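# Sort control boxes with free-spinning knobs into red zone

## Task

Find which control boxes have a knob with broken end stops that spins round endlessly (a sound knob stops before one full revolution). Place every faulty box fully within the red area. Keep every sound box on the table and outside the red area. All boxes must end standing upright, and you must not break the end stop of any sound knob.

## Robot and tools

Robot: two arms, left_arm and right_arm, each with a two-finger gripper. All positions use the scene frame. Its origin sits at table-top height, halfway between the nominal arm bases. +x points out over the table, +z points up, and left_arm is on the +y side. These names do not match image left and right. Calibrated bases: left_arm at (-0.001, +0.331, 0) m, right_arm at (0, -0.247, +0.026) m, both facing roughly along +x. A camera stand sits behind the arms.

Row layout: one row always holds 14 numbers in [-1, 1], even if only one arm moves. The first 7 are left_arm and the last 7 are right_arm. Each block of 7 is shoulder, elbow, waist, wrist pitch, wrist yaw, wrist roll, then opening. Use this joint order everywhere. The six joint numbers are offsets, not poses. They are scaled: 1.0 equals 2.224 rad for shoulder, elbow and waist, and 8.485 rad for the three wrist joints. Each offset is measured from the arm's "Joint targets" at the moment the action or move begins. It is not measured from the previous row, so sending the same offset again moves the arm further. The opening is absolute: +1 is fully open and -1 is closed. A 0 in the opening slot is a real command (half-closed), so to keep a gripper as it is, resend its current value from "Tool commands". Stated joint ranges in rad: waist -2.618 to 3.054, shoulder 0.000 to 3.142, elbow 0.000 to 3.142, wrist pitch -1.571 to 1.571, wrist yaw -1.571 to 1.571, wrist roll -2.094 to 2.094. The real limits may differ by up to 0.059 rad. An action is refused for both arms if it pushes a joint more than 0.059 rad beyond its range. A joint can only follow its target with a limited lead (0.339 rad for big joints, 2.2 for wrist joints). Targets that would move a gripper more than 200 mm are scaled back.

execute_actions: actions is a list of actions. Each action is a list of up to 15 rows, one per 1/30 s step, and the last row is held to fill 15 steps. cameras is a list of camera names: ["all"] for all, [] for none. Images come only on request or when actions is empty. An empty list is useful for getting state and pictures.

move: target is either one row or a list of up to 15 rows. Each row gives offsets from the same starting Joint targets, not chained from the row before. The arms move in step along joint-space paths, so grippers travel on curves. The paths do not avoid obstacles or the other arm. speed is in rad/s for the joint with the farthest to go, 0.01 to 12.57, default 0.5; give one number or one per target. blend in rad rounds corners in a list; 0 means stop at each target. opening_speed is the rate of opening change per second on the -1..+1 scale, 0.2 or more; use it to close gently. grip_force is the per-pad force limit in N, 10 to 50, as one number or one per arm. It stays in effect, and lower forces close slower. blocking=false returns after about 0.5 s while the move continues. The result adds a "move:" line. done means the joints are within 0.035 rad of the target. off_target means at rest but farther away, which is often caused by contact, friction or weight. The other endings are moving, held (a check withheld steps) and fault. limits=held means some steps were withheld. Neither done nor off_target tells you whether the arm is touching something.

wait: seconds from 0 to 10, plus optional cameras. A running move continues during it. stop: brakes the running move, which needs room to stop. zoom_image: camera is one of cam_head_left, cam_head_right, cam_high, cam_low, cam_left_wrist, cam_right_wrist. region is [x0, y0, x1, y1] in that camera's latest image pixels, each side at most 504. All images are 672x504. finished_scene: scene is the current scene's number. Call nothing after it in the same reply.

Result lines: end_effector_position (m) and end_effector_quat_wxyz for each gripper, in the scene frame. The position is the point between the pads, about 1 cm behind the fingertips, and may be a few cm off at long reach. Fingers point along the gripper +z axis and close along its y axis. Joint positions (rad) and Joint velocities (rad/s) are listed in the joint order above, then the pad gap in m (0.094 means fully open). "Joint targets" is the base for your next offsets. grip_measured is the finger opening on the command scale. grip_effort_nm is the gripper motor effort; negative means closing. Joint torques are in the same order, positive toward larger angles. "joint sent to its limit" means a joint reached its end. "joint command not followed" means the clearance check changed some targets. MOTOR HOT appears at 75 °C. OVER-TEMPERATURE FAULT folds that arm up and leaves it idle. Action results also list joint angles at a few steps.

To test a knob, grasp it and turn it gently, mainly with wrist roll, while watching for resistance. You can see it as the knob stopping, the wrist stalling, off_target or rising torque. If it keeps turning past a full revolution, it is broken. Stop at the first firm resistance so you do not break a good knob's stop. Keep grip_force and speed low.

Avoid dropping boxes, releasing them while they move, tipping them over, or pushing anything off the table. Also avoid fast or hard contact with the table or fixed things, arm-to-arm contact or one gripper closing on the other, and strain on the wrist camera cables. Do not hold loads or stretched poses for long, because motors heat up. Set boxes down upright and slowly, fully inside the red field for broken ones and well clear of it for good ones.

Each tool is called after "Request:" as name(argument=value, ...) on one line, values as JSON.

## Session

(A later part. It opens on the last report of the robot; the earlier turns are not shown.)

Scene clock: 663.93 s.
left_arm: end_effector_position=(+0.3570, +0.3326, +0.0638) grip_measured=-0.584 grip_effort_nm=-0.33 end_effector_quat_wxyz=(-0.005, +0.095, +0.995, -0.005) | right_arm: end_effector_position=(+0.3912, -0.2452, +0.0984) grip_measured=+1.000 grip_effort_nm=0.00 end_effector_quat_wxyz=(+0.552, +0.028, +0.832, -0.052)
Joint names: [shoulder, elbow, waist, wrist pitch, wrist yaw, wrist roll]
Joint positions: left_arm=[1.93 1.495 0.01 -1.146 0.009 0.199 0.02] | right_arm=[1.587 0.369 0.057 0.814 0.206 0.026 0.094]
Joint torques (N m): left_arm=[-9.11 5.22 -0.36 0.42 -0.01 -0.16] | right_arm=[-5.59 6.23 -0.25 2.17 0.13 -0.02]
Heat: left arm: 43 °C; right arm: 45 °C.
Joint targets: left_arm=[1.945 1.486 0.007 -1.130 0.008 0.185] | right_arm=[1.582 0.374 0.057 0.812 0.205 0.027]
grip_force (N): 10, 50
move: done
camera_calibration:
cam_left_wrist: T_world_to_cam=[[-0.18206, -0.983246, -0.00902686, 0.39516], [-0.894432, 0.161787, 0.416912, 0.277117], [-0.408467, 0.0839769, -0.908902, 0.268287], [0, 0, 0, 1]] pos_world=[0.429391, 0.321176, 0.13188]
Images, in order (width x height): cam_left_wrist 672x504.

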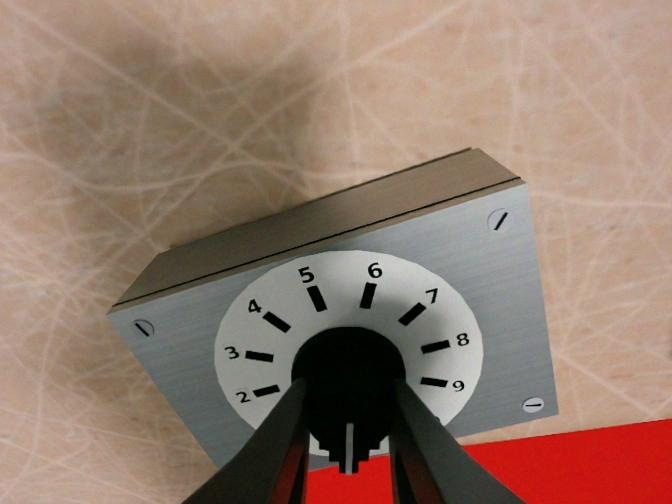

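Request:
move(target=[0, 0, 0, 0, 0, -0.02357, -0.65, 0, 0, 0, 0, 0, 0, 1], speed=0.15, cameras=["cam_left_wrist"])

Request:
zoom_image(camera="cam_left_wrist", region=[200, 204, 500, 504])

Scene clock: 676.43 s.
left_arm: end_effector_position=(+0.3570, +0.3324, +0.0638) grip_measured=-0.584 grip_effort_nm=-0.33 end_effector_quat_wxyz=(-0.005, -0.005, +1.000, -0.005) | right_arm: end_effector_position=(+0.3912, -0.2452, +0.0984) grip_measured=+1.000 grip_effort_nm=0.00 end_effector_quat_wxyz=(+0.552, +0.028, +0.832, -0.052)
Joint names: [shoulder, elbow, waist, wrist pitch, wrist yaw, wrist roll]
Joint positions: left_arm=[1.93 1.495 0.01 -1.146 0.01 -0.001 0.02] | right_arm=[1.587 0.369 0.057 0.814 0.206 0.026 0.094]
Joint torques (N m): left_arm=[-9.1 5.23 -0.36 0.42 -0.03 -0.18] | right_arm=[-5.53 6.3 -0.14 2.14 0.14 -0.01]
Heat: left arm: 43 °C; right arm: 45 °C.
Joint targets: left_arm=[1.945 1.486 0.007 -1.130 0.008 -0.015] | right_arm=[1.582 0.374 0.057 0.812 0.205 0.027]
grip_force (N): 10, 50
move: done
camera_calibration:
cam_left_wrist: T_world_to_cam=[[0.0164327, -0.999817, -0.00974336, 0.329746], [-0.907961, -0.0190025, 0.418624, 0.341925], [-0.418733, 0.00196745, -0.908107, 0.299197], [0, 0, 0, 1]] pos_world=[0.43032, 0.335595, 0.131778]
Images, in order (width x height): cam_left_wrist 672x504.

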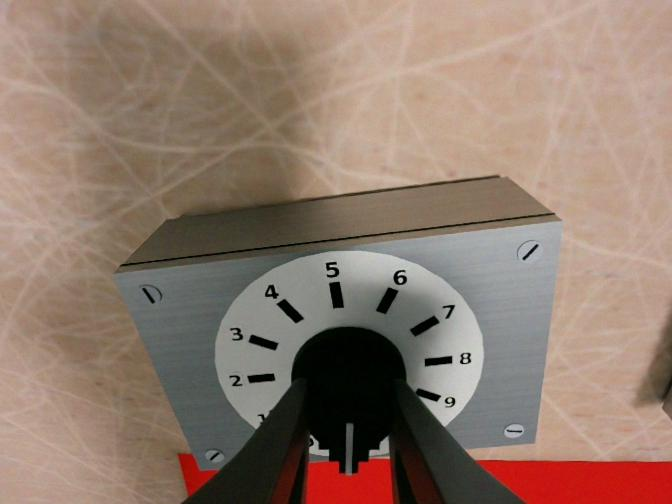

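Scaled by 1.680 from the camera's 672x504 image, which has a finer 960x720 frame.

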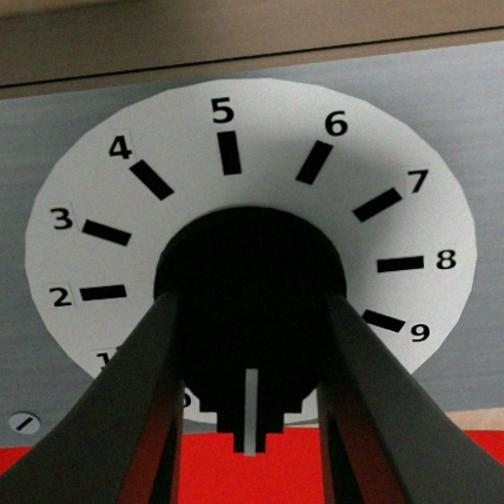

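Request:
move(target=[0, 0, 0, 0, 0, -0.05893, -0.65, 0, 0, 0, 0, 0, 0, 1], speed=0.25, cameras=["cam_left_wrist"])

Request:
zoom_image(camera="cam_left_wrist", region=[200, 204, 500, 504])

Scene clock: 686.07 s.
left_arm: end_effector_position=(+0.3570, +0.3320, +0.0638) grip_measured=-0.584 grip_effort_nm=-0.33 end_effector_quat_wxyz=(-0.006, -0.251, +0.968, -0.005) | right_arm: end_effector_position=(+0.3912, -0.2452, +0.0984) grip_measured=+1.000 grip_effort_nm=0.00 end_effector_quat_wxyz=(+0.552, +0.028, +0.832, -0.052)
Joint names: [shoulder, elbow, waist, wrist pitch, wrist yaw, wrist roll]
Joint positions: left_arm=[1.93 1.495 0.01 -1.146 0.012 -0.5 0.02] | right_arm=[1.587 0.369 0.057 0.814 0.206 0.026 0.094]
Joint torques (N m): left_arm=[-9.11 5.23 -0.36 0.41 -0.08 -0.21] | right_arm=[-5.6 6.26 -0.16 2.15 0.11 -0.04]
Heat: left arm: 43 °C; right arm: 45 °C.
Joint targets: left_arm=[1.945 1.486 0.007 -1.130 0.008 -0.515] | right_arm=[1.582 0.374 0.057 0.812 0.205 0.027]
grip_force (N): 10, 50
move: done
camera_calibration:
cam_left_wrist: T_world_to_cam=[[0.492741, -0.870064, -0.0139397, 0.116504], [-0.785681, -0.451725, 0.42267, 0.441757], [-0.374047, -0.197315, -0.906177, 0.349232], [0, 0, 0, 1]] pos_world=[0.420303, 0.369827, 0.131372]
Images, in order (width x height): cam_left_wrist 672x504.

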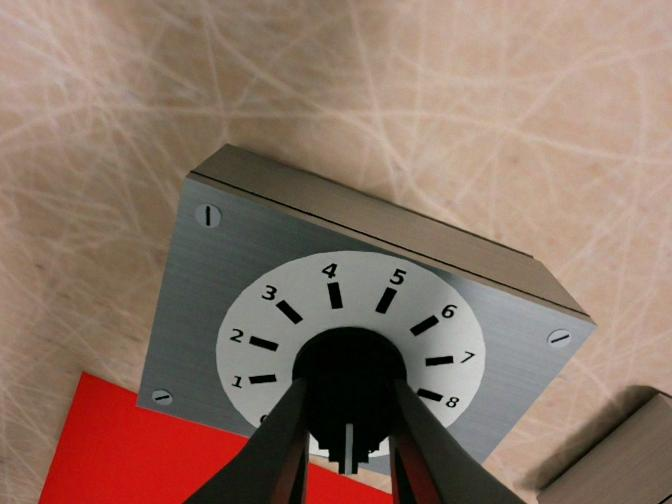

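Scaled by 1.680 from the camera's 672x504 image, which has a finer 960x720 frame.

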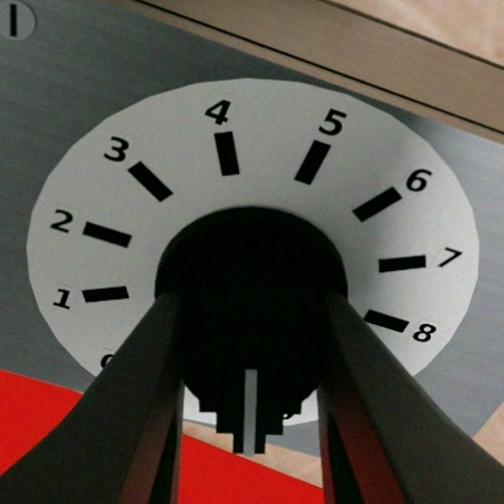

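Request:
move(target=[0, 0, 0, 0, 0, -0.17089, -0.65, 0, 0, 0, 0, 0, 0, 1], speed=0.3, cameras=["cam_left_wrist"])

Request:
zoom_image(camera="cam_left_wrist", region=[200, 204, 500, 504])

Scene clock: 700.37 s.
left_arm: end_effector_position=(+0.3585, +0.3320, +0.0638) grip_measured=-0.584 grip_effort_nm=-0.33 end_effector_quat_wxyz=(+0.006, +0.829, -0.559, +0.002) | right_arm: end_effector_position=(+0.3912, -0.2452, +0.0984) grip_measured=+1.000 grip_effort_nm=0.00 end_effector_quat_wxyz=(+0.552, +0.028, +0.832, -0.052)
Joint names: [shoulder, elbow, waist, wrist pitch, wrist yaw, wrist roll]
Joint positions: left_arm=[1.93 1.495 0.01 -1.14 0.012 -1.947 0.02] | right_arm=[1.587 0.369 0.057 0.814 0.206 0.026 0.094]
Joint torques (N m): left_arm=[-9.03 5.15 -0.36 0.28 -0.1 -0.23] | right_arm=[-5.61 6.22 -0.12 2.15 0.14 -0.05]
Heat: left arm: 43 °C; right arm: 45 °C.
Joint targets: left_arm=[1.945 1.486 0.007 -1.130 0.008 -1.965] | right_arm=[1.582 0.374 0.057 0.812 0.205 0.027]
grip_force (N): 10, 50
move: done
camera_calibration:
cam_left_wrist: T_world_to_cam=[[0.923846, 0.381751, -0.0278513, -0.453587], [0.357699, -0.835158, 0.417807, 0.160655], [0.136238, -0.395951, -0.908109, 0.232938], [0, 0, 0, 1]] pos_world=[0.329844, 0.399562, 0.131778]
Images, in order (width x height): cam_left_wrist 672x504.

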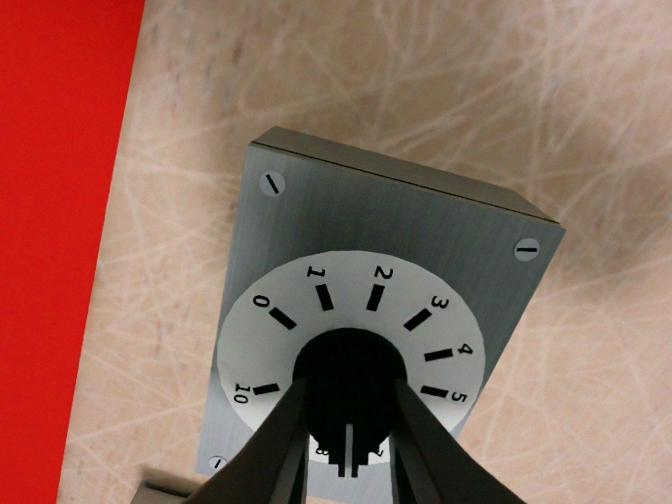

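Scaled by 1.680 from the camera's 672x504 image, which has a finer 960x720 frame.

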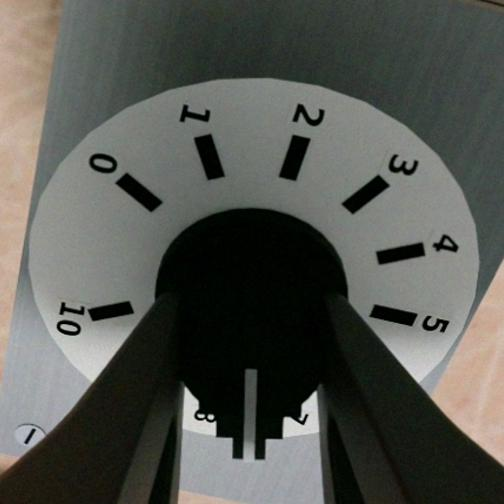

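Request:
move(target=[[0, 0, 0, 0, 0, 0, 0.1, 0, 0, 0, 0, 0, 0, 1], [0, 0, 0, 0, 0, 0.37026, 0.1, 0, 0, 0, 0, 0, 0, 1]], speed=1.0, cameras=["cam_left_wrist"])

Request:
zoom_image(camera="cam_left_wrist", region=[200, 204, 500, 504])

Scene clock: 714.43 s.
left_arm: end_effector_position=(+0.3591, +0.3320, +0.0638) grip_measured=+0.098 grip_effort_nm=0.05 end_effector_quat_wxyz=(+0.003, +0.543, +0.840, -0.006) | right_arm: end_effector_position=(+0.3912, -0.2452, +0.0984) grip_measured=+1.000 grip_effort_nm=0.01 end_effector_quat_wxyz=(+0.552, +0.028, +0.832, -0.052)
Joint names: [shoulder, elbow, waist, wrist pitch, wrist yaw, wrist roll]
Joint positions: left_arm=[1.93 1.495 0.01 -1.138 0.012 1.157 0.052] | right_arm=[1.587 0.369 0.057 0.814 0.206 0.026 0.094]
Joint torques (N m): left_arm=[-9.09 5.2 -0.36 0.31 0 0.15] | right_arm=[-5.55 6.26 -0.17 2.14 0.12 -0.03]
Heat: left arm: 43 °C; right arm: 46 °C.
Joint targets: left_arm=[1.945 1.486 0.007 -1.130 0.008 1.177] | right_arm=[1.582 0.374 0.057 0.812 0.205 0.027]
grip_force (N): 10, 50
move: done
camera_calibration:
cam_left_wrist: T_world_to_cam=[[-0.909011, -0.416574, -0.0128249, 0.468097], [-0.386513, 0.831104, 0.399843, -0.124372], [-0.155905, 0.368419, -0.916494, 0.0845256], [0, 0, 0, 1]] pos_world=[0.390612, 0.267223, 0.1332]
Images, in order (width x height): cam_left_wrist 672x504.

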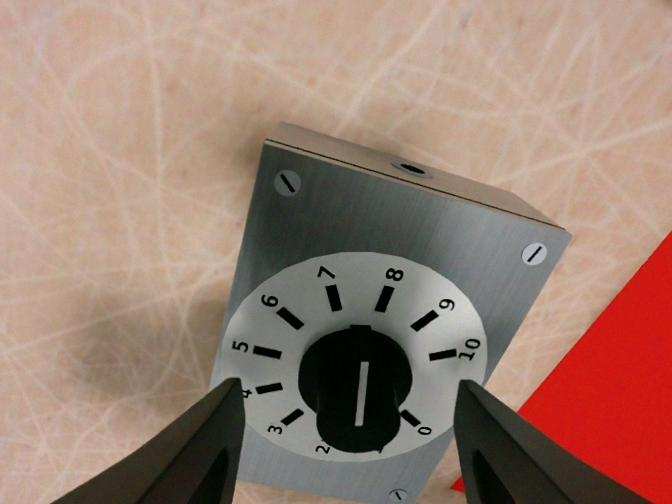

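Scaled by 1.680 from the camera's 672x504 image, which has a finer 960x720 frame.

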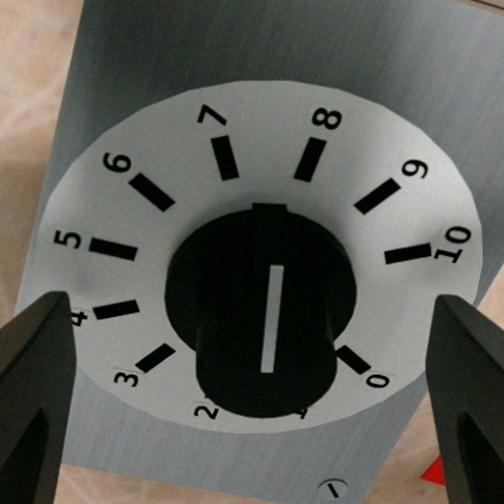

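Request:
move(target=[0, 0, 0, 0, 0, 0, -0.65, 0, 0, 0, 0, 0, 0, 1], speed=1.0)

Request:
wait(seconds=2)

Request:
move(target=[0, 0, 0, 0, 0, -0.1886, -0.65, 0, 0, 0, 0, 0, 0, 1], speed=0.4, cameras=["cam_left_wrist"])

Request:
zoom_image(camera="cam_left_wrist", region=[200, 204, 500, 504])

Scene clock: 731.63 s.
left_arm: end_effector_position=(+0.3581, +0.3320, +0.0638) grip_measured=-0.552 grip_effort_nm=-0.15 end_effector_quat_wxyz=(+0.001, +0.544, +0.839, -0.007) | right_arm: end_effector_position=(+0.3912, -0.2452, +0.0984) grip_measured=+1.000 grip_effort_nm=0.00 end_effector_quat_wxyz=(+0.552, +0.028, +0.832, -0.052)
Joint names: [shoulder, elbow, waist, wrist pitch, wrist yaw, wrist roll]
Joint positions: left_arm=[1.93 1.495 0.01 -1.142 0.012 1.158 0.021] | right_arm=[1.587 0.369 0.057 0.814 0.206 0.026 0.094]
Joint velocities: left_arm=[0.012 -0.012 -0.017 -0.037 0.007 0.007 -0.005] | right_arm=[within noise]
Joint torques (N m): left_arm=[-9.09 5.18 -0.35 0.36 0 0.14] | right_arm=[-5.56 6.24 -0.05 2.16 0.12 -0.02]
Heat: left arm: 43 °C; right arm: 46 °C.
Joint targets: left_arm=[1.945 1.486 0.007 -1.130 0.008 1.177] | right_arm=[1.582 0.374 0.057 0.812 0.205 0.027]
grip_force (N): 10, 50
move: moving (left_arm; no rest 5 s after the path's end)

Scene clock: 733.63 s.
left_arm: end_effector_position=(+0.3577, +0.3320, +0.0638) grip_measured=-0.583 grip_effort_nm=-0.33 end_effector_quat_wxyz=(+0.000, +0.544, +0.839, -0.007) | right_arm: end_effector_position=(+0.3912, -0.2452, +0.0984) grip_measured=+1.000 grip_effort_nm=0.00 end_effector_quat_wxyz=(+0.552, +0.028, +0.832, -0.052)
Joint names: [shoulder, elbow, waist, wrist pitch, wrist yaw, wrist roll]
Joint positions: left_arm=[1.93 1.495 0.01 -1.143 0.012 1.158 0.02] | right_arm=[1.587 0.369 0.057 0.814 0.206 0.026 0.094]
Joint torques (N m): left_arm=[-9.07 5.19 -0.38 0.34 0 0.13] | right_arm=[-5.55 6.23 -0.1 2.17 0.13 -0.03]
Heat: left arm: 43 °C; right arm: 46 °C.
Joint targets: left_arm=[1.945 1.486 0.007 -1.130 0.008 1.177] | right_arm=[1.582 0.374 0.057 0.812 0.205 0.027]
Tool commands: left_gripper/opening=-0.65 right_gripper/opening=+1.0
grip_force (N): 10, 50
wait: 2.00 s; at rest by 0.33 s

Scene clock: 738.37 s.
left_arm: end_effector_position=(+0.3577, +0.3317, +0.0638) grip_measured=-0.584 grip_effort_nm=-0.33 end_effector_quat_wxyz=(-0.005, -0.207, +0.978, -0.006) | right_arm: end_effector_position=(+0.3912, -0.2452, +0.0984) grip_measured=+1.000 grip_effort_nm=0.01 end_effector_quat_wxyz=(+0.552, +0.028, +0.832, -0.052)
Joint names: [shoulder, elbow, waist, wrist pitch, wrist yaw, wrist roll]
Joint positions: left_arm=[1.93 1.495 0.01 -1.143 0.014 -0.408 0.02] | right_arm=[1.587 0.369 0.057 0.814 0.206 0.026 0.094]
Joint torques (N m): left_arm=[-9.11 5.23 -0.36 0.39 -0.08 -0.23] | right_arm=[-5.57 6.13 -0.06 2.16 0.12 0]
Heat: left arm: 43 °C; right arm: 46 °C.
Joint targets: left_arm=[1.945 1.486 0.007 -1.130 0.008 -0.424] | right_arm=[1.582 0.374 0.057 0.812 0.205 0.027]
grip_force (N): 10, 50
move: done
camera_calibration:
cam_left_wrist: T_world_to_cam=[[0.411562, -0.911327, -0.00997828, 0.158324], [-0.825269, -0.377298, 0.420212, 0.431809], [-0.386715, -0.164708, -0.907371, 0.343241], [0, 0, 0, 1]] pos_world=[0.423935, 0.36374, 0.131576]
Images, in order (width x height): cam_left_wrist 672x504.

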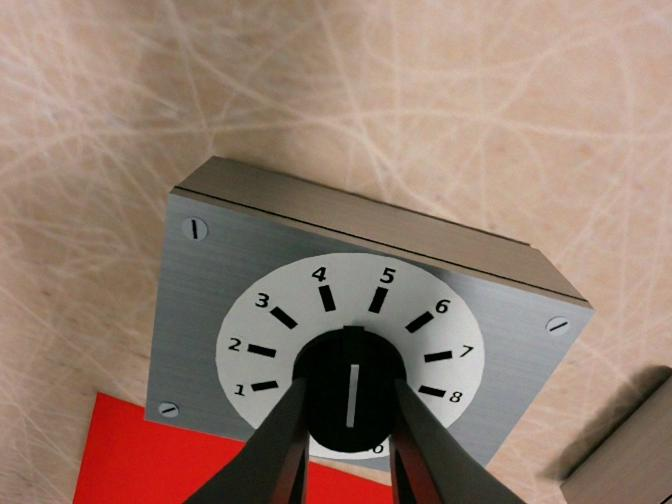

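Scaled by 1.680 from the camera's 672x504 image, which has a finer 960x720 frame.

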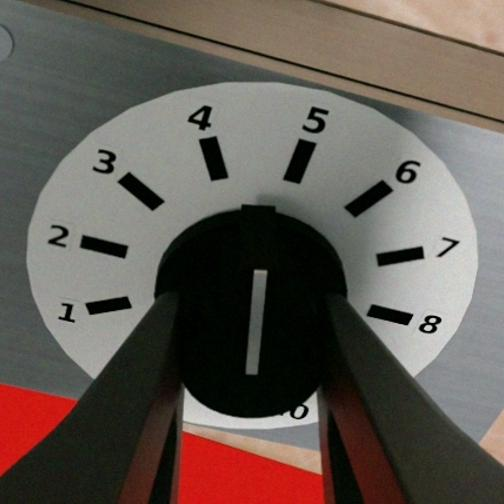

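Request:
move(target=[0, 0, 0, 0, 0, -0.1916, -0.65, 0, 0, 0, 0, 0, 0, 1], speed=0.4, cameras=["cam_left_wrist"])

Request:
zoom_image(camera="cam_left_wrist", region=[200, 204, 500, 504])

Scene clock: 749.40 s.
left_arm: end_effector_position=(+0.3583, +0.3318, +0.0638) grip_measured=-0.584 grip_effort_nm=-0.33 end_effector_quat_wxyz=(+0.007, +0.852, -0.523, +0.001) | right_arm: end_effector_position=(+0.3912, -0.2452, +0.0984) grip_measured=+1.000 grip_effort_nm=0.00 end_effector_quat_wxyz=(+0.552, +0.028, +0.832, -0.052)
Joint names: [shoulder, elbow, waist, wrist pitch, wrist yaw, wrist roll]
Joint positions: left_arm=[1.93 1.495 0.01 -1.141 0.013 -2.031 0.02] | right_arm=[1.587 0.369 0.057 0.814 0.206 0.026 0.094]
Joint torques (N m): left_arm=[-9.02 5.15 -0.35 0.29 -0.11 -0.25] | right_arm=[-5.57 6.15 -0.13 2.17 0.13 -0.04]
Heat: left arm: 43 °C; right arm: 46 °C.
Joint targets: left_arm=[1.945 1.486 0.007 -1.130 0.008 -2.050] | right_arm=[1.582 0.374 0.057 0.812 0.205 0.027]
grip_force (N): 10, 50
move: done
camera_calibration:
cam_left_wrist: T_world_to_cam=[[0.888401, 0.458098, -0.0298312, -0.465795], [0.42744, -0.801742, 0.417738, 0.124468], [0.167448, -0.38387, -0.908078, 0.217677], [0, 0, 0, 1]] pos_world=[0.324161, 0.39673, 0.131777]
Images, in order (width x height): cam_left_wrist 672x504.

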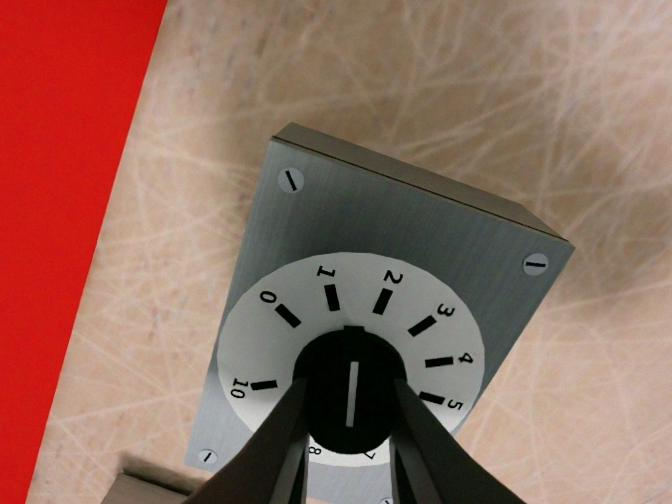

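Scaled by 1.680 from the camera's 672x504 image, which has a finer 960x720 frame.

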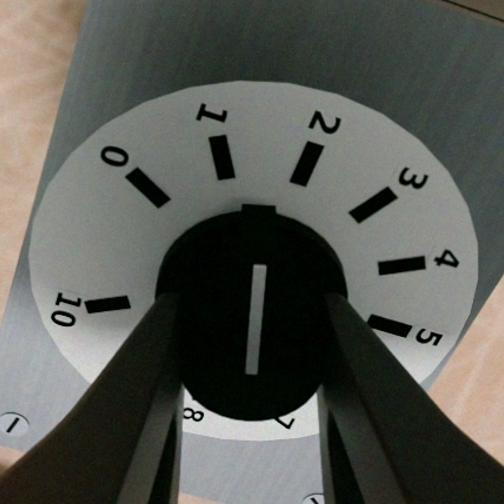

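Request:
move(target=[[0, 0, 0, 0, 0, 0, 0.1, 0, 0, 0, 0, 0, 0, 1], [-0.02473, 0.07824, 0, -0.02239, 0, 0, 0.1, 0, 0, 0, 0, 0, 0, 1], [0.04047, 0.15378, -0.20548, -0.02805, 0, 0, 0.1, 0, 0, 0, 0, 0, 0, 1]], blend=[0, 0.03, 0], speed=[0.3, 0.3, 0.5], cameras=["cam_left_wrist", "cam_high", "cam_low"])

Request:
zoom_image(camera="cam_left_wrist", region=[200, 204, 500, 504])

Request:
zoom_image(camera="cam_low", region=[340, 180, 490, 300])

Scene clock: 795.63 s.
left_arm: end_effector_position=(+0.3456, +0.1571, +0.1108) grip_measured=+0.098 grip_effort_nm=0.06 end_effector_quat_wxyz=(+0.006, +0.708, -0.706, +0.005) | right_arm: end_effector_position=(+0.3912, -0.2452, +0.0984) grip_measured=+1.000 grip_effort_nm=0.00 end_effector_quat_wxyz=(+0.552, +0.028, +0.832, -0.052)
Joint names: [shoulder, elbow, waist, wrist pitch, wrist yaw, wrist roll]
Joint positions: left_arm=[2.018 1.807 -0.457 -1.354 0.014 -2.032 0.052] | right_arm=[1.587 0.369 0.057 0.814 0.206 0.026 0.094]
Joint torques (N m): left_arm=[-9.77 7.68 0.43 0.08 -0.11 -0.23] | right_arm=[-5.5 6.22 -0.12 2.13 0.13 -0.02]
Heat: left arm: 43 °C; right arm: 46 °C.
Joint targets: left_arm=[2.035 1.829 -0.451 -1.368 0.008 -2.050] | right_arm=[1.582 0.374 0.057 0.812 0.205 0.027]
grip_force (N): 10, 50
move: done
camera_calibration:
cam_left_wrist: T_world_to_cam=[[0.999732, 0.00945071, -0.0211353, -0.342065], [0.0174929, -0.906351, 0.422163, 0.127899], [-0.0151663, -0.422419, -0.906274, 0.264375], [0, 0, 0, 1]] pos_world=[0.343746, 0.230831, 0.178373]
Images, in order (width x height): cam_high 672x504, cam_low 672x504, cam_left_wrist 672x504.

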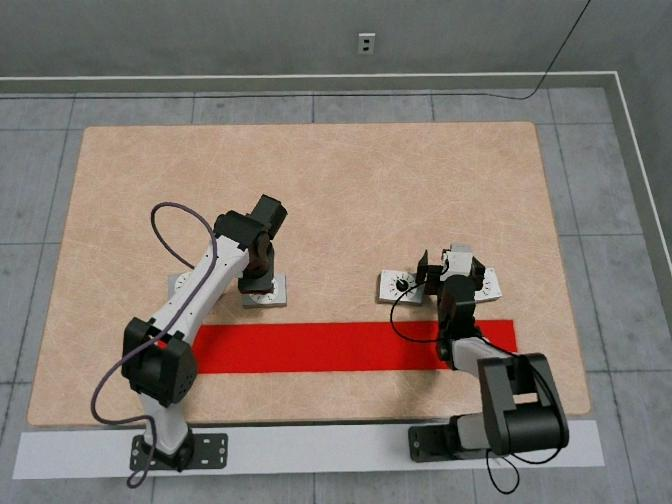

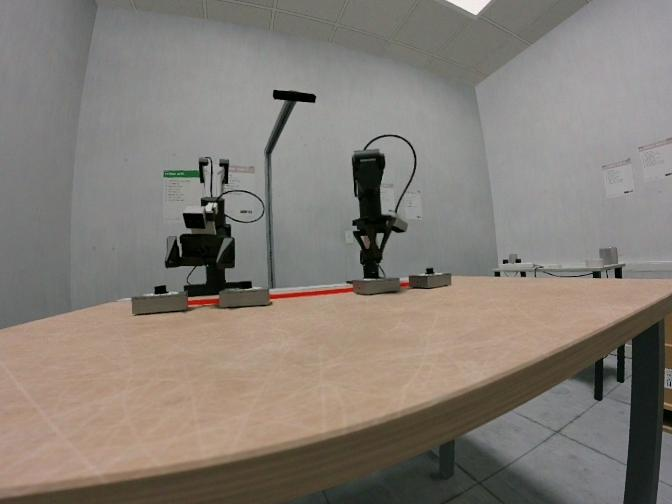

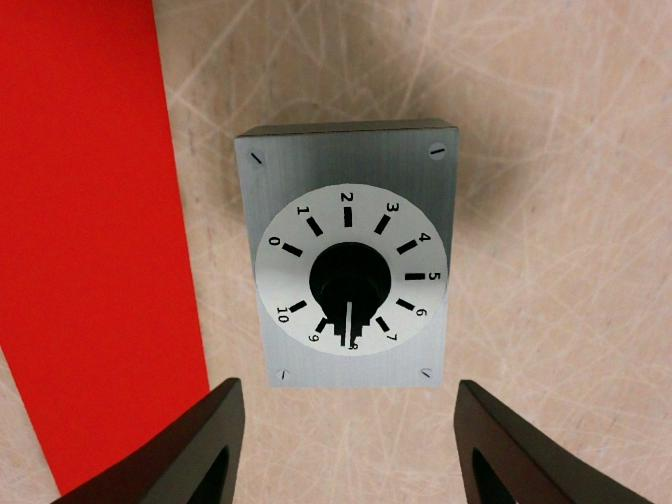

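Scaled by 1.680 from the camera's 672x504 image, which has a finer 960x720 frame.

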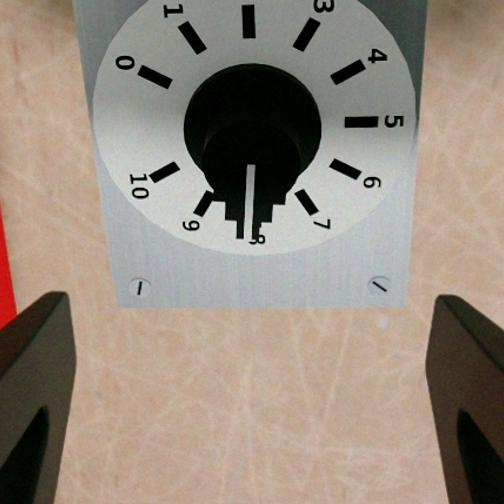

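Scaled by 3.360 from the camera's 672x504 image, which has a finer 960x720 frame.

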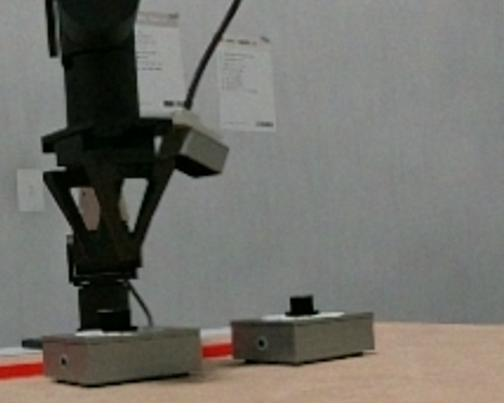

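Request:
move(target=[0.00225, -0.09308, 0.00225, 0.02404, -0.00141, 0, 0.1, 0, 0, 0, 0, 0, 0, 1], speed=0.2, cameras=["cam_left_wrist", "cam_low"])

Request:
zoom_image(camera="cam_left_wrist", region=[200, 204, 500, 504])

Request:
zoom_image(camera="cam_low", region=[340, 180, 490, 300])

Scene clock: 836.60 s.
left_arm: end_effector_position=(+0.3456, +0.1605, +0.0640) grip_measured=+0.098 grip_effort_nm=0.06 end_effector_quat_wxyz=(+0.004, +0.710, -0.704, +0.004) | right_arm: end_effector_position=(+0.3912, -0.2452, +0.0984) grip_measured=+1.000 grip_effort_nm=0.01 end_effector_quat_wxyz=(+0.552, +0.028, +0.832, -0.052)
Joint names: [shoulder, elbow, waist, wrist pitch, wrist yaw, wrist roll]
Joint positions: left_arm=[2.025 1.63 -0.451 -1.172 0.011 -2.032 0.052] | right_arm=[1.587 0.369 0.057 0.814 0.206 0.026 0.094]
Joint torques (N m): left_arm=[-9.91 5.24 0.32 0.28 -0.19 -0.23] | right_arm=[-5.64 6.11 -0.09 2.16 0.14 -0.02]
Heat: left arm: 47 °C; right arm: 46 °C.
Joint targets: left_arm=[2.040 1.622 -0.445 -1.164 -0.004 -2.049] | right_arm=[1.582 0.374 0.057 0.812 0.205 0.027]
grip_force (N): 10, 50
move: done
camera_calibration:
cam_left_wrist: T_world_to_cam=[[0.999663, 0.0159827, -0.0204656, -0.344162], [0.0230952, -0.907515, 0.419383, 0.149145], [-0.01187, -0.419715, -0.907578, 0.221985], [0, 0, 0, 1]] pos_world=[0.343237, 0.234023, 0.131876]
Images, in order (width x height): cam_low 672x504, cam_left_wrist 672x504.

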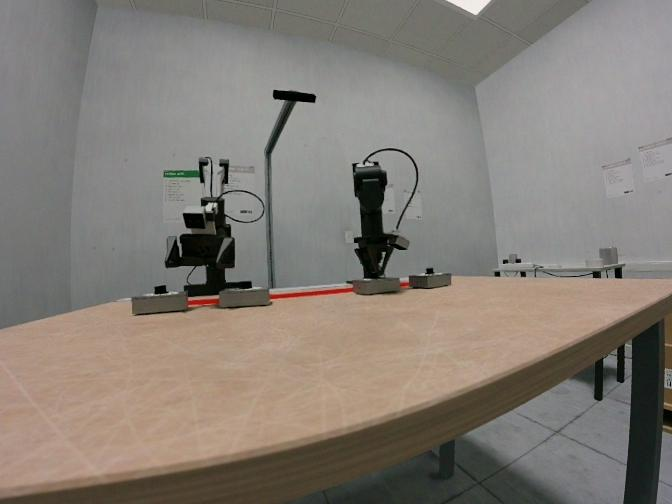

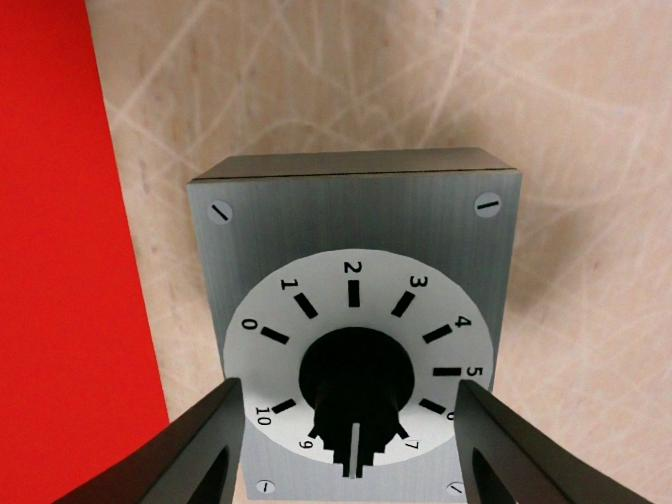

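Scaled by 1.680 from the camera's 672x504 image, which has a finer 960x720 frame.

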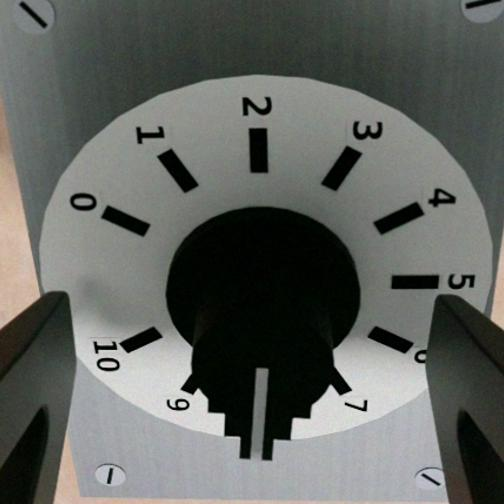

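Scaled by 3.360 from the camera's 672x504 image, which has a finer 960x720 frame.

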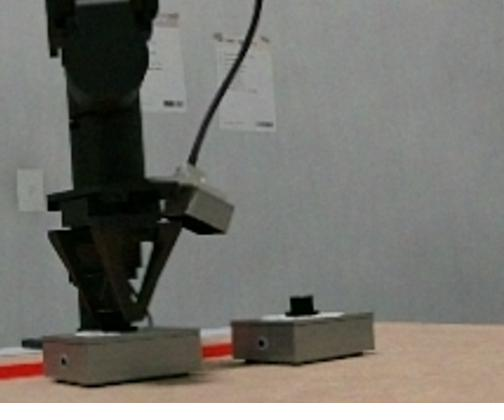

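Request:
move(target=[0, 0, 0, 0, 0, 0, -0.65, 0, 0, 0, 0, 0, 0, 1], speed=1.0)

Request:
wait(seconds=2)

Request:
move(target=[0, 0, 0, 0, 0, 0.07071, -0.65, 0, 0, 0, 0, 0, 0, 1], speed=0.3, cameras=["cam_left_wrist"])

Request:
zoom_image(camera="cam_left_wrist", region=[200, 204, 500, 504])

Scene clock: 856.20 s.
left_arm: end_effector_position=(+0.3466, +0.1604, +0.0640) grip_measured=-0.555 grip_effort_nm=-0.14 end_effector_quat_wxyz=(+0.003, +0.710, -0.704, +0.005) | right_arm: end_effector_position=(+0.3912, -0.2452, +0.0984) grip_measured=+1.000 grip_effort_nm=0.00 end_effector_quat_wxyz=(+0.552, +0.028, +0.832, -0.052)
Joint names: [shoulder, elbow, waist, wrist pitch, wrist yaw, wrist roll]
Joint positions: left_arm=[2.025 1.63 -0.451 -1.168 0.009 -2.032 0.021] | right_arm=[1.587 0.369 0.057 0.814 0.206 0.026 0.094]
Joint velocities: left_arm=[0.002 0.007 -0.002 -0.007 -0.037 -0.081 -0.007] | right_arm=[within noise]
Joint torques (N m): left_arm=[-9.89 5.24 0.38 0.23 -0.16 -0.23] | right_arm=[-5.55 6.24 -0.12 2.17 0.11 -0.02]
Heat: left arm: 47 °C; right arm: 46 °C.
Joint targets: left_arm=[2.040 1.622 -0.445 -1.164 -0.004 -2.049] | right_arm=[1.582 0.374 0.057 0.812 0.205 0.027]
grip_force (N): 10, 50
move: moving (left_arm; no rest 5 s after the path's end)

Scene clock: 858.20 s.
left_arm: end_effector_position=(+0.3468, +0.1604, +0.0640) grip_measured=-0.583 grip_effort_nm=-0.33 end_effector_quat_wxyz=(+0.002, +0.710, -0.704, +0.005) | right_arm: end_effector_position=(+0.3912, -0.2452, +0.0984) grip_measured=+1.000 grip_effort_nm=0.01 end_effector_quat_wxyz=(+0.552, +0.028, +0.832, -0.052)
Joint names: [shoulder, elbow, waist, wrist pitch, wrist yaw, wrist roll]
Joint positions: left_arm=[2.025 1.63 -0.451 -1.167 0.008 -2.032 0.02] | right_arm=[1.587 0.369 0.057 0.814 0.206 0.026 0.094]
Joint torques (N m): left_arm=[-9.91 5.24 0.32 0.23 -0.18 -0.23] | right_arm=[-5.57 6.2 -0.1 2.15 0.13 -0.03]
Heat: left arm: 47 °C; right arm: 46 °C.
Joint targets: left_arm=[2.040 1.622 -0.445 -1.164 -0.004 -2.049] | right_arm=[1.582 0.374 0.057 0.812 0.205 0.027]
Tool commands: left_gripper/opening=-0.65 right_gripper/opening=+1.0
grip_force (N): 10, 50
wait: 2.00 s; at rest by 0.30 s

Scene clock: 860.90 s.
left_arm: end_effector_position=(+0.3466, +0.1605, +0.0640) grip_measured=-0.583 grip_effort_nm=-0.33 end_effector_quat_wxyz=(-0.001, -0.484, +0.875, -0.006) | right_arm: end_effector_position=(+0.3912, -0.2452, +0.0984) grip_measured=+1.000 grip_effort_nm=0.01 end_effector_quat_wxyz=(+0.552, +0.028, +0.832, -0.052)
Joint names: [shoulder, elbow, waist, wrist pitch, wrist yaw, wrist roll]
Joint positions: left_arm=[2.025 1.63 -0.451 -1.168 0.008 -1.463 0.02] | right_arm=[1.587 0.369 0.057 0.814 0.206 0.026 0.094]
Joint torques (N m): left_arm=[-9.95 5.26 0.31 0.28 -0.18 0.11] | right_arm=[-5.5 6.27 -0.2 2.15 0.14 0]
Heat: left arm: 47 °C; right arm: 46 °C.
Joint targets: left_arm=[2.040 1.622 -0.445 -1.164 -0.004 -1.449] | right_arm=[1.582 0.374 0.057 0.812 0.205 0.027]
grip_force (N): 10, 50
move: done
camera_calibration:
cam_left_wrist: T_world_to_cam=[[0.850881, -0.525251, -0.0106712, -0.207341], [-0.473917, -0.776171, 0.415886, 0.300551], [-0.226727, -0.348812, -0.909354, 0.285135], [0, 0, 0, 1]] pos_world=[0.383506, 0.223831, 0.132081]
Images, in order (width x height): cam_left_wrist 672x504.

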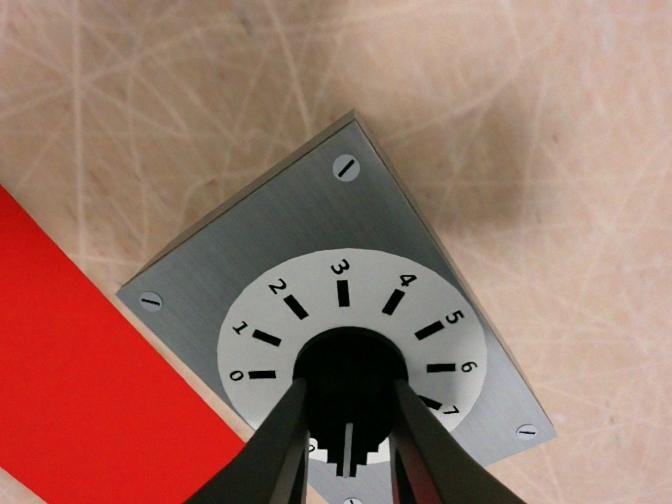

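Scaled by 1.680 from the camera's 672x504 image, which has a finer 960x720 frame.

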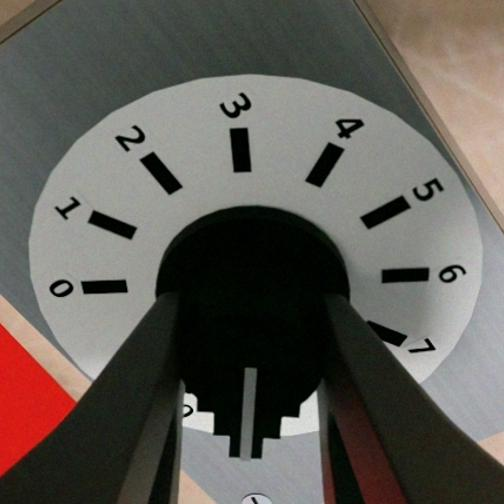

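Request:
move(target=[0, 0, 0, 0, 0, 0.0389, -0.65, 0, 0, 0, 0, 0, 0, 1], speed=0.2, cameras=["cam_left_wrist"])

Request:
zoom_image(camera="cam_left_wrist", region=[200, 204, 500, 504])

Scene clock: 868.23 s.
left_arm: end_effector_position=(+0.3464, +0.1606, +0.0640) grip_measured=-0.583 grip_effort_nm=-0.33 end_effector_quat_wxyz=(-0.001, -0.334, +0.943, -0.005) | right_arm: end_effector_position=(+0.3912, -0.2452, +0.0984) grip_measured=+1.000 grip_effort_nm=0.01 end_effector_quat_wxyz=(+0.552, +0.028, +0.832, -0.052)
Joint names: [shoulder, elbow, waist, wrist pitch, wrist yaw, wrist roll]
Joint positions: left_arm=[2.025 1.63 -0.451 -1.169 0.008 -1.134 0.02] | right_arm=[1.587 0.369 0.057 0.814 0.206 0.026 0.094]
Joint torques (N m): left_arm=[-9.96 5.29 0.32 0.31 -0.17 0.05] | right_arm=[-5.56 6.23 -0.09 2.14 0.15 -0.03]
Heat: left arm: 47 °C; right arm: 46 °C.
Joint targets: left_arm=[2.040 1.622 -0.445 -1.164 -0.004 -1.120] | right_arm=[1.582 0.374 0.057 0.812 0.205 0.027]
grip_force (N): 10, 50
move: done
camera_calibration:
cam_left_wrist: T_world_to_cam=[[0.635454, -0.772077, -0.00978034, -0.092919], [-0.700479, -0.581762, 0.41338, 0.347893], [-0.324851, -0.255833, -0.910506, 0.304231], [0, 0, 0, 1]] pos_world=[0.401567, 0.208482, 0.132284]
Images, in order (width x height): cam_left_wrist 672x504.

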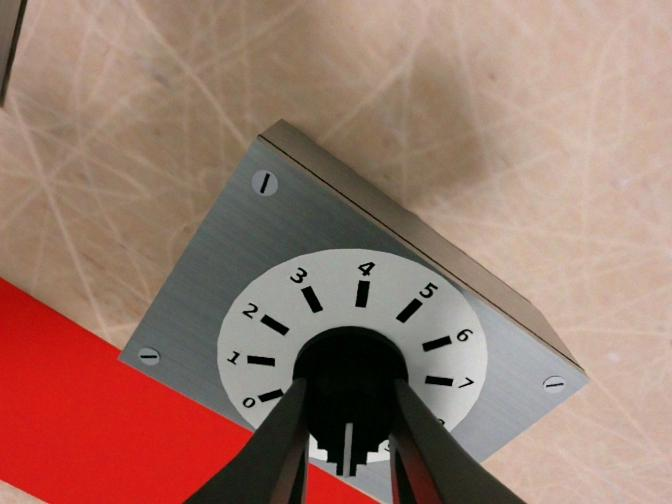

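Scaled by 1.680 from the camera's 672x504 image, which has a finer 960x720 frame.

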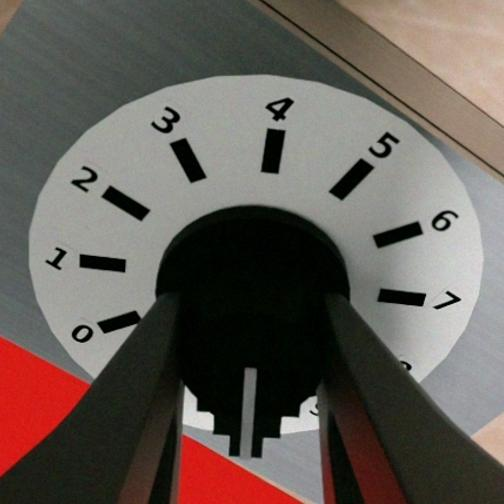

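Request:
move(target=[0, 0, 0, 0, 0, 0.01768, -0.65, 0, 0, 0, 0, 0, 0, 1], speed=0.15, cameras=["cam_left_wrist"])

Request:
zoom_image(camera="cam_left_wrist", region=[200, 204, 500, 504])

Scene clock: 874.07 s.
left_arm: end_effector_position=(+0.3464, +0.1609, +0.0640) grip_measured=-0.583 grip_effort_nm=-0.33 end_effector_quat_wxyz=(+0.000, -0.266, +0.964, -0.005) | right_arm: end_effector_position=(+0.3912, -0.2452, +0.0984) grip_measured=+1.000 grip_effort_nm=0.01 end_effector_quat_wxyz=(+0.552, +0.028, +0.832, -0.052)
Joint names: [shoulder, elbow, waist, wrist pitch, wrist yaw, wrist roll]
Joint positions: left_arm=[2.025 1.63 -0.451 -1.17 0.007 -0.99 0.02] | right_arm=[1.587 0.369 0.057 0.814 0.206 0.026 0.094]
Joint torques (N m): left_arm=[-9.96 5.29 0.32 0.32 -0.16 0.16] | right_arm=[-5.53 6.19 -0.09 2.16 0.16 -0.01]
Heat: left arm: 47 °C; right arm: 46 °C.
Joint targets: left_arm=[2.040 1.622 -0.445 -1.164 -0.004 -0.969] | right_arm=[1.582 0.374 0.057 0.812 0.205 0.027]
grip_force (N): 10, 50
move: done
camera_calibration:
cam_left_wrist: T_world_to_cam=[[0.518259, -0.85516, -0.0103979, -0.0387007], [-0.777373, -0.476116, 0.411102, 0.357849], [-0.356509, -0.204974, -0.91153, 0.307177], [0, 0, 0, 1]] pos_world=[0.40775, 0.200246, 0.132487]
Images, in order (width x height): cam_left_wrist 672x504.

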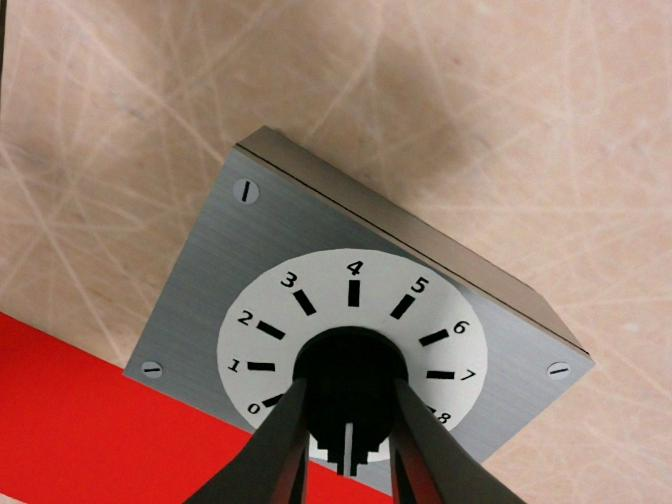

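Scaled by 1.680 from the camera's 672x504 image, which has a finer 960x720 frame.

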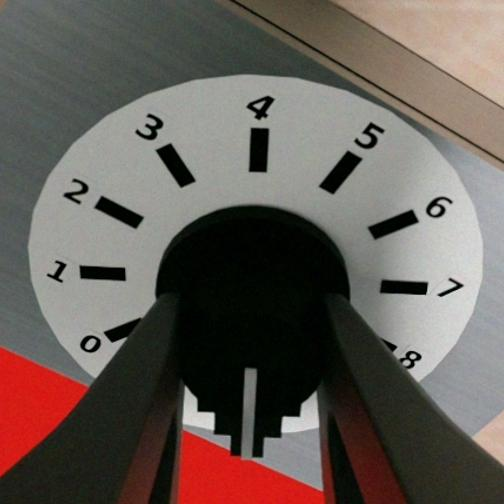

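Request:
move(target=[0, 0, 0, 0, 0, 0.01179, -0.65, 0, 0, 0, 0, 0, 0, 1], speed=0.1, cameras=["cam_left_wrist", "cam_high"])

Request:
zoom_image(camera="cam_left_wrist", region=[200, 204, 500, 504])

Scene clock: 885.90 s.
left_arm: end_effector_position=(+0.3464, +0.1609, +0.0640) grip_measured=-0.583 grip_effort_nm=-0.33 end_effector_quat_wxyz=(+0.000, -0.217, +0.976, -0.005) | right_arm: end_effector_position=(+0.3912, -0.2452, +0.0984) grip_measured=+1.000 grip_effort_nm=0.00 end_effector_quat_wxyz=(+0.552, +0.028, +0.832, -0.052)
Joint names: [shoulder, elbow, waist, wrist pitch, wrist yaw, wrist roll]
Joint positions: left_arm=[2.025 1.63 -0.451 -1.17 0.007 -0.891 0.02] | right_arm=[1.587 0.369 0.057 0.814 0.206 0.026 0.094]
Joint torques (N m): left_arm=[-9.98 5.31 0.32 0.32 -0.15 0.13] | right_arm=[-5.56 6.28 -0.1 2.17 0.11 -0.04]
Heat: left arm: 47 °C; right arm: 46 °C.
Joint targets: left_arm=[2.040 1.622 -0.445 -1.164 -0.004 -0.869] | right_arm=[1.582 0.374 0.057 0.812 0.205 0.027]
grip_force (N): 10, 50
move: done
camera_calibration:
cam_left_wrist: T_world_to_cam=[[0.430654, -0.902459, -0.0102217, -0.0007418], [-0.821235, -0.396541, 0.410277, 0.360283], [-0.374312, -0.168293, -0.911904, 0.307501], [0, 0, 0, 1]] pos_world=[0.411297, 0.193948, 0.132588]
Images, in order (width x height): cam_high 672x504, cam_left_wrist 672x504.

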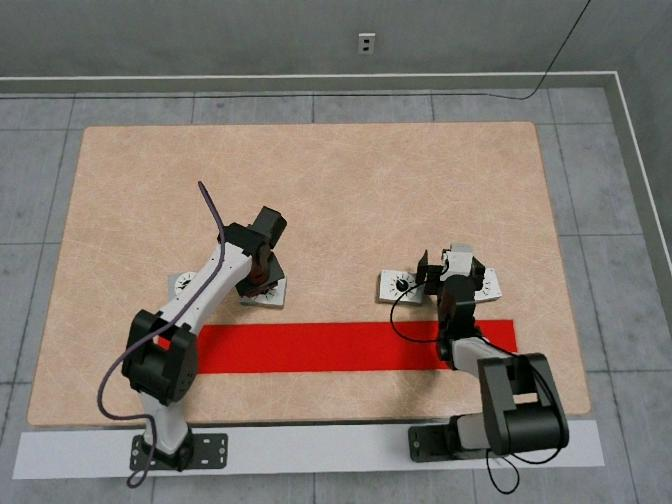

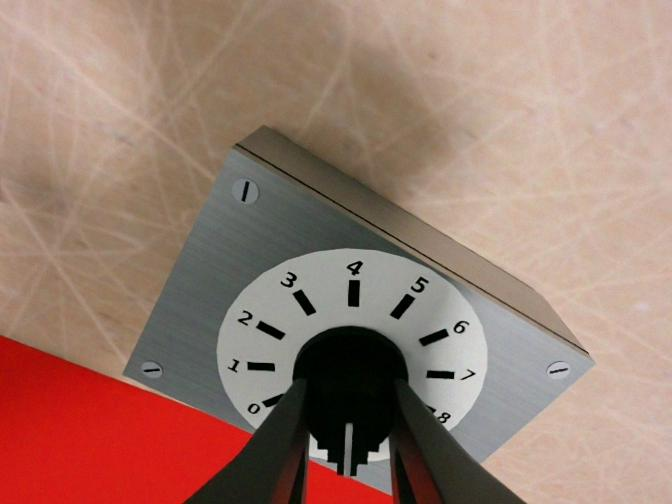

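Scaled by 1.680 from the camera's 672x504 image, which has a finer 960x720 frame.

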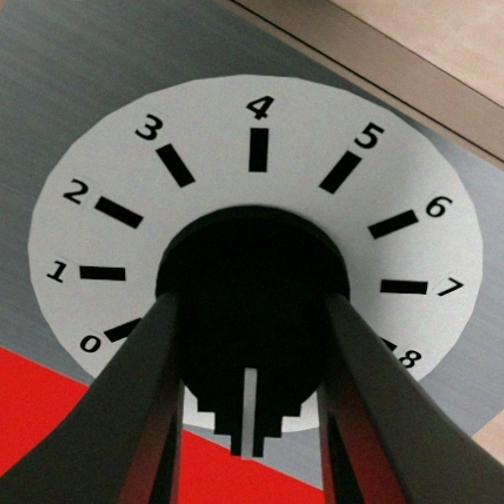

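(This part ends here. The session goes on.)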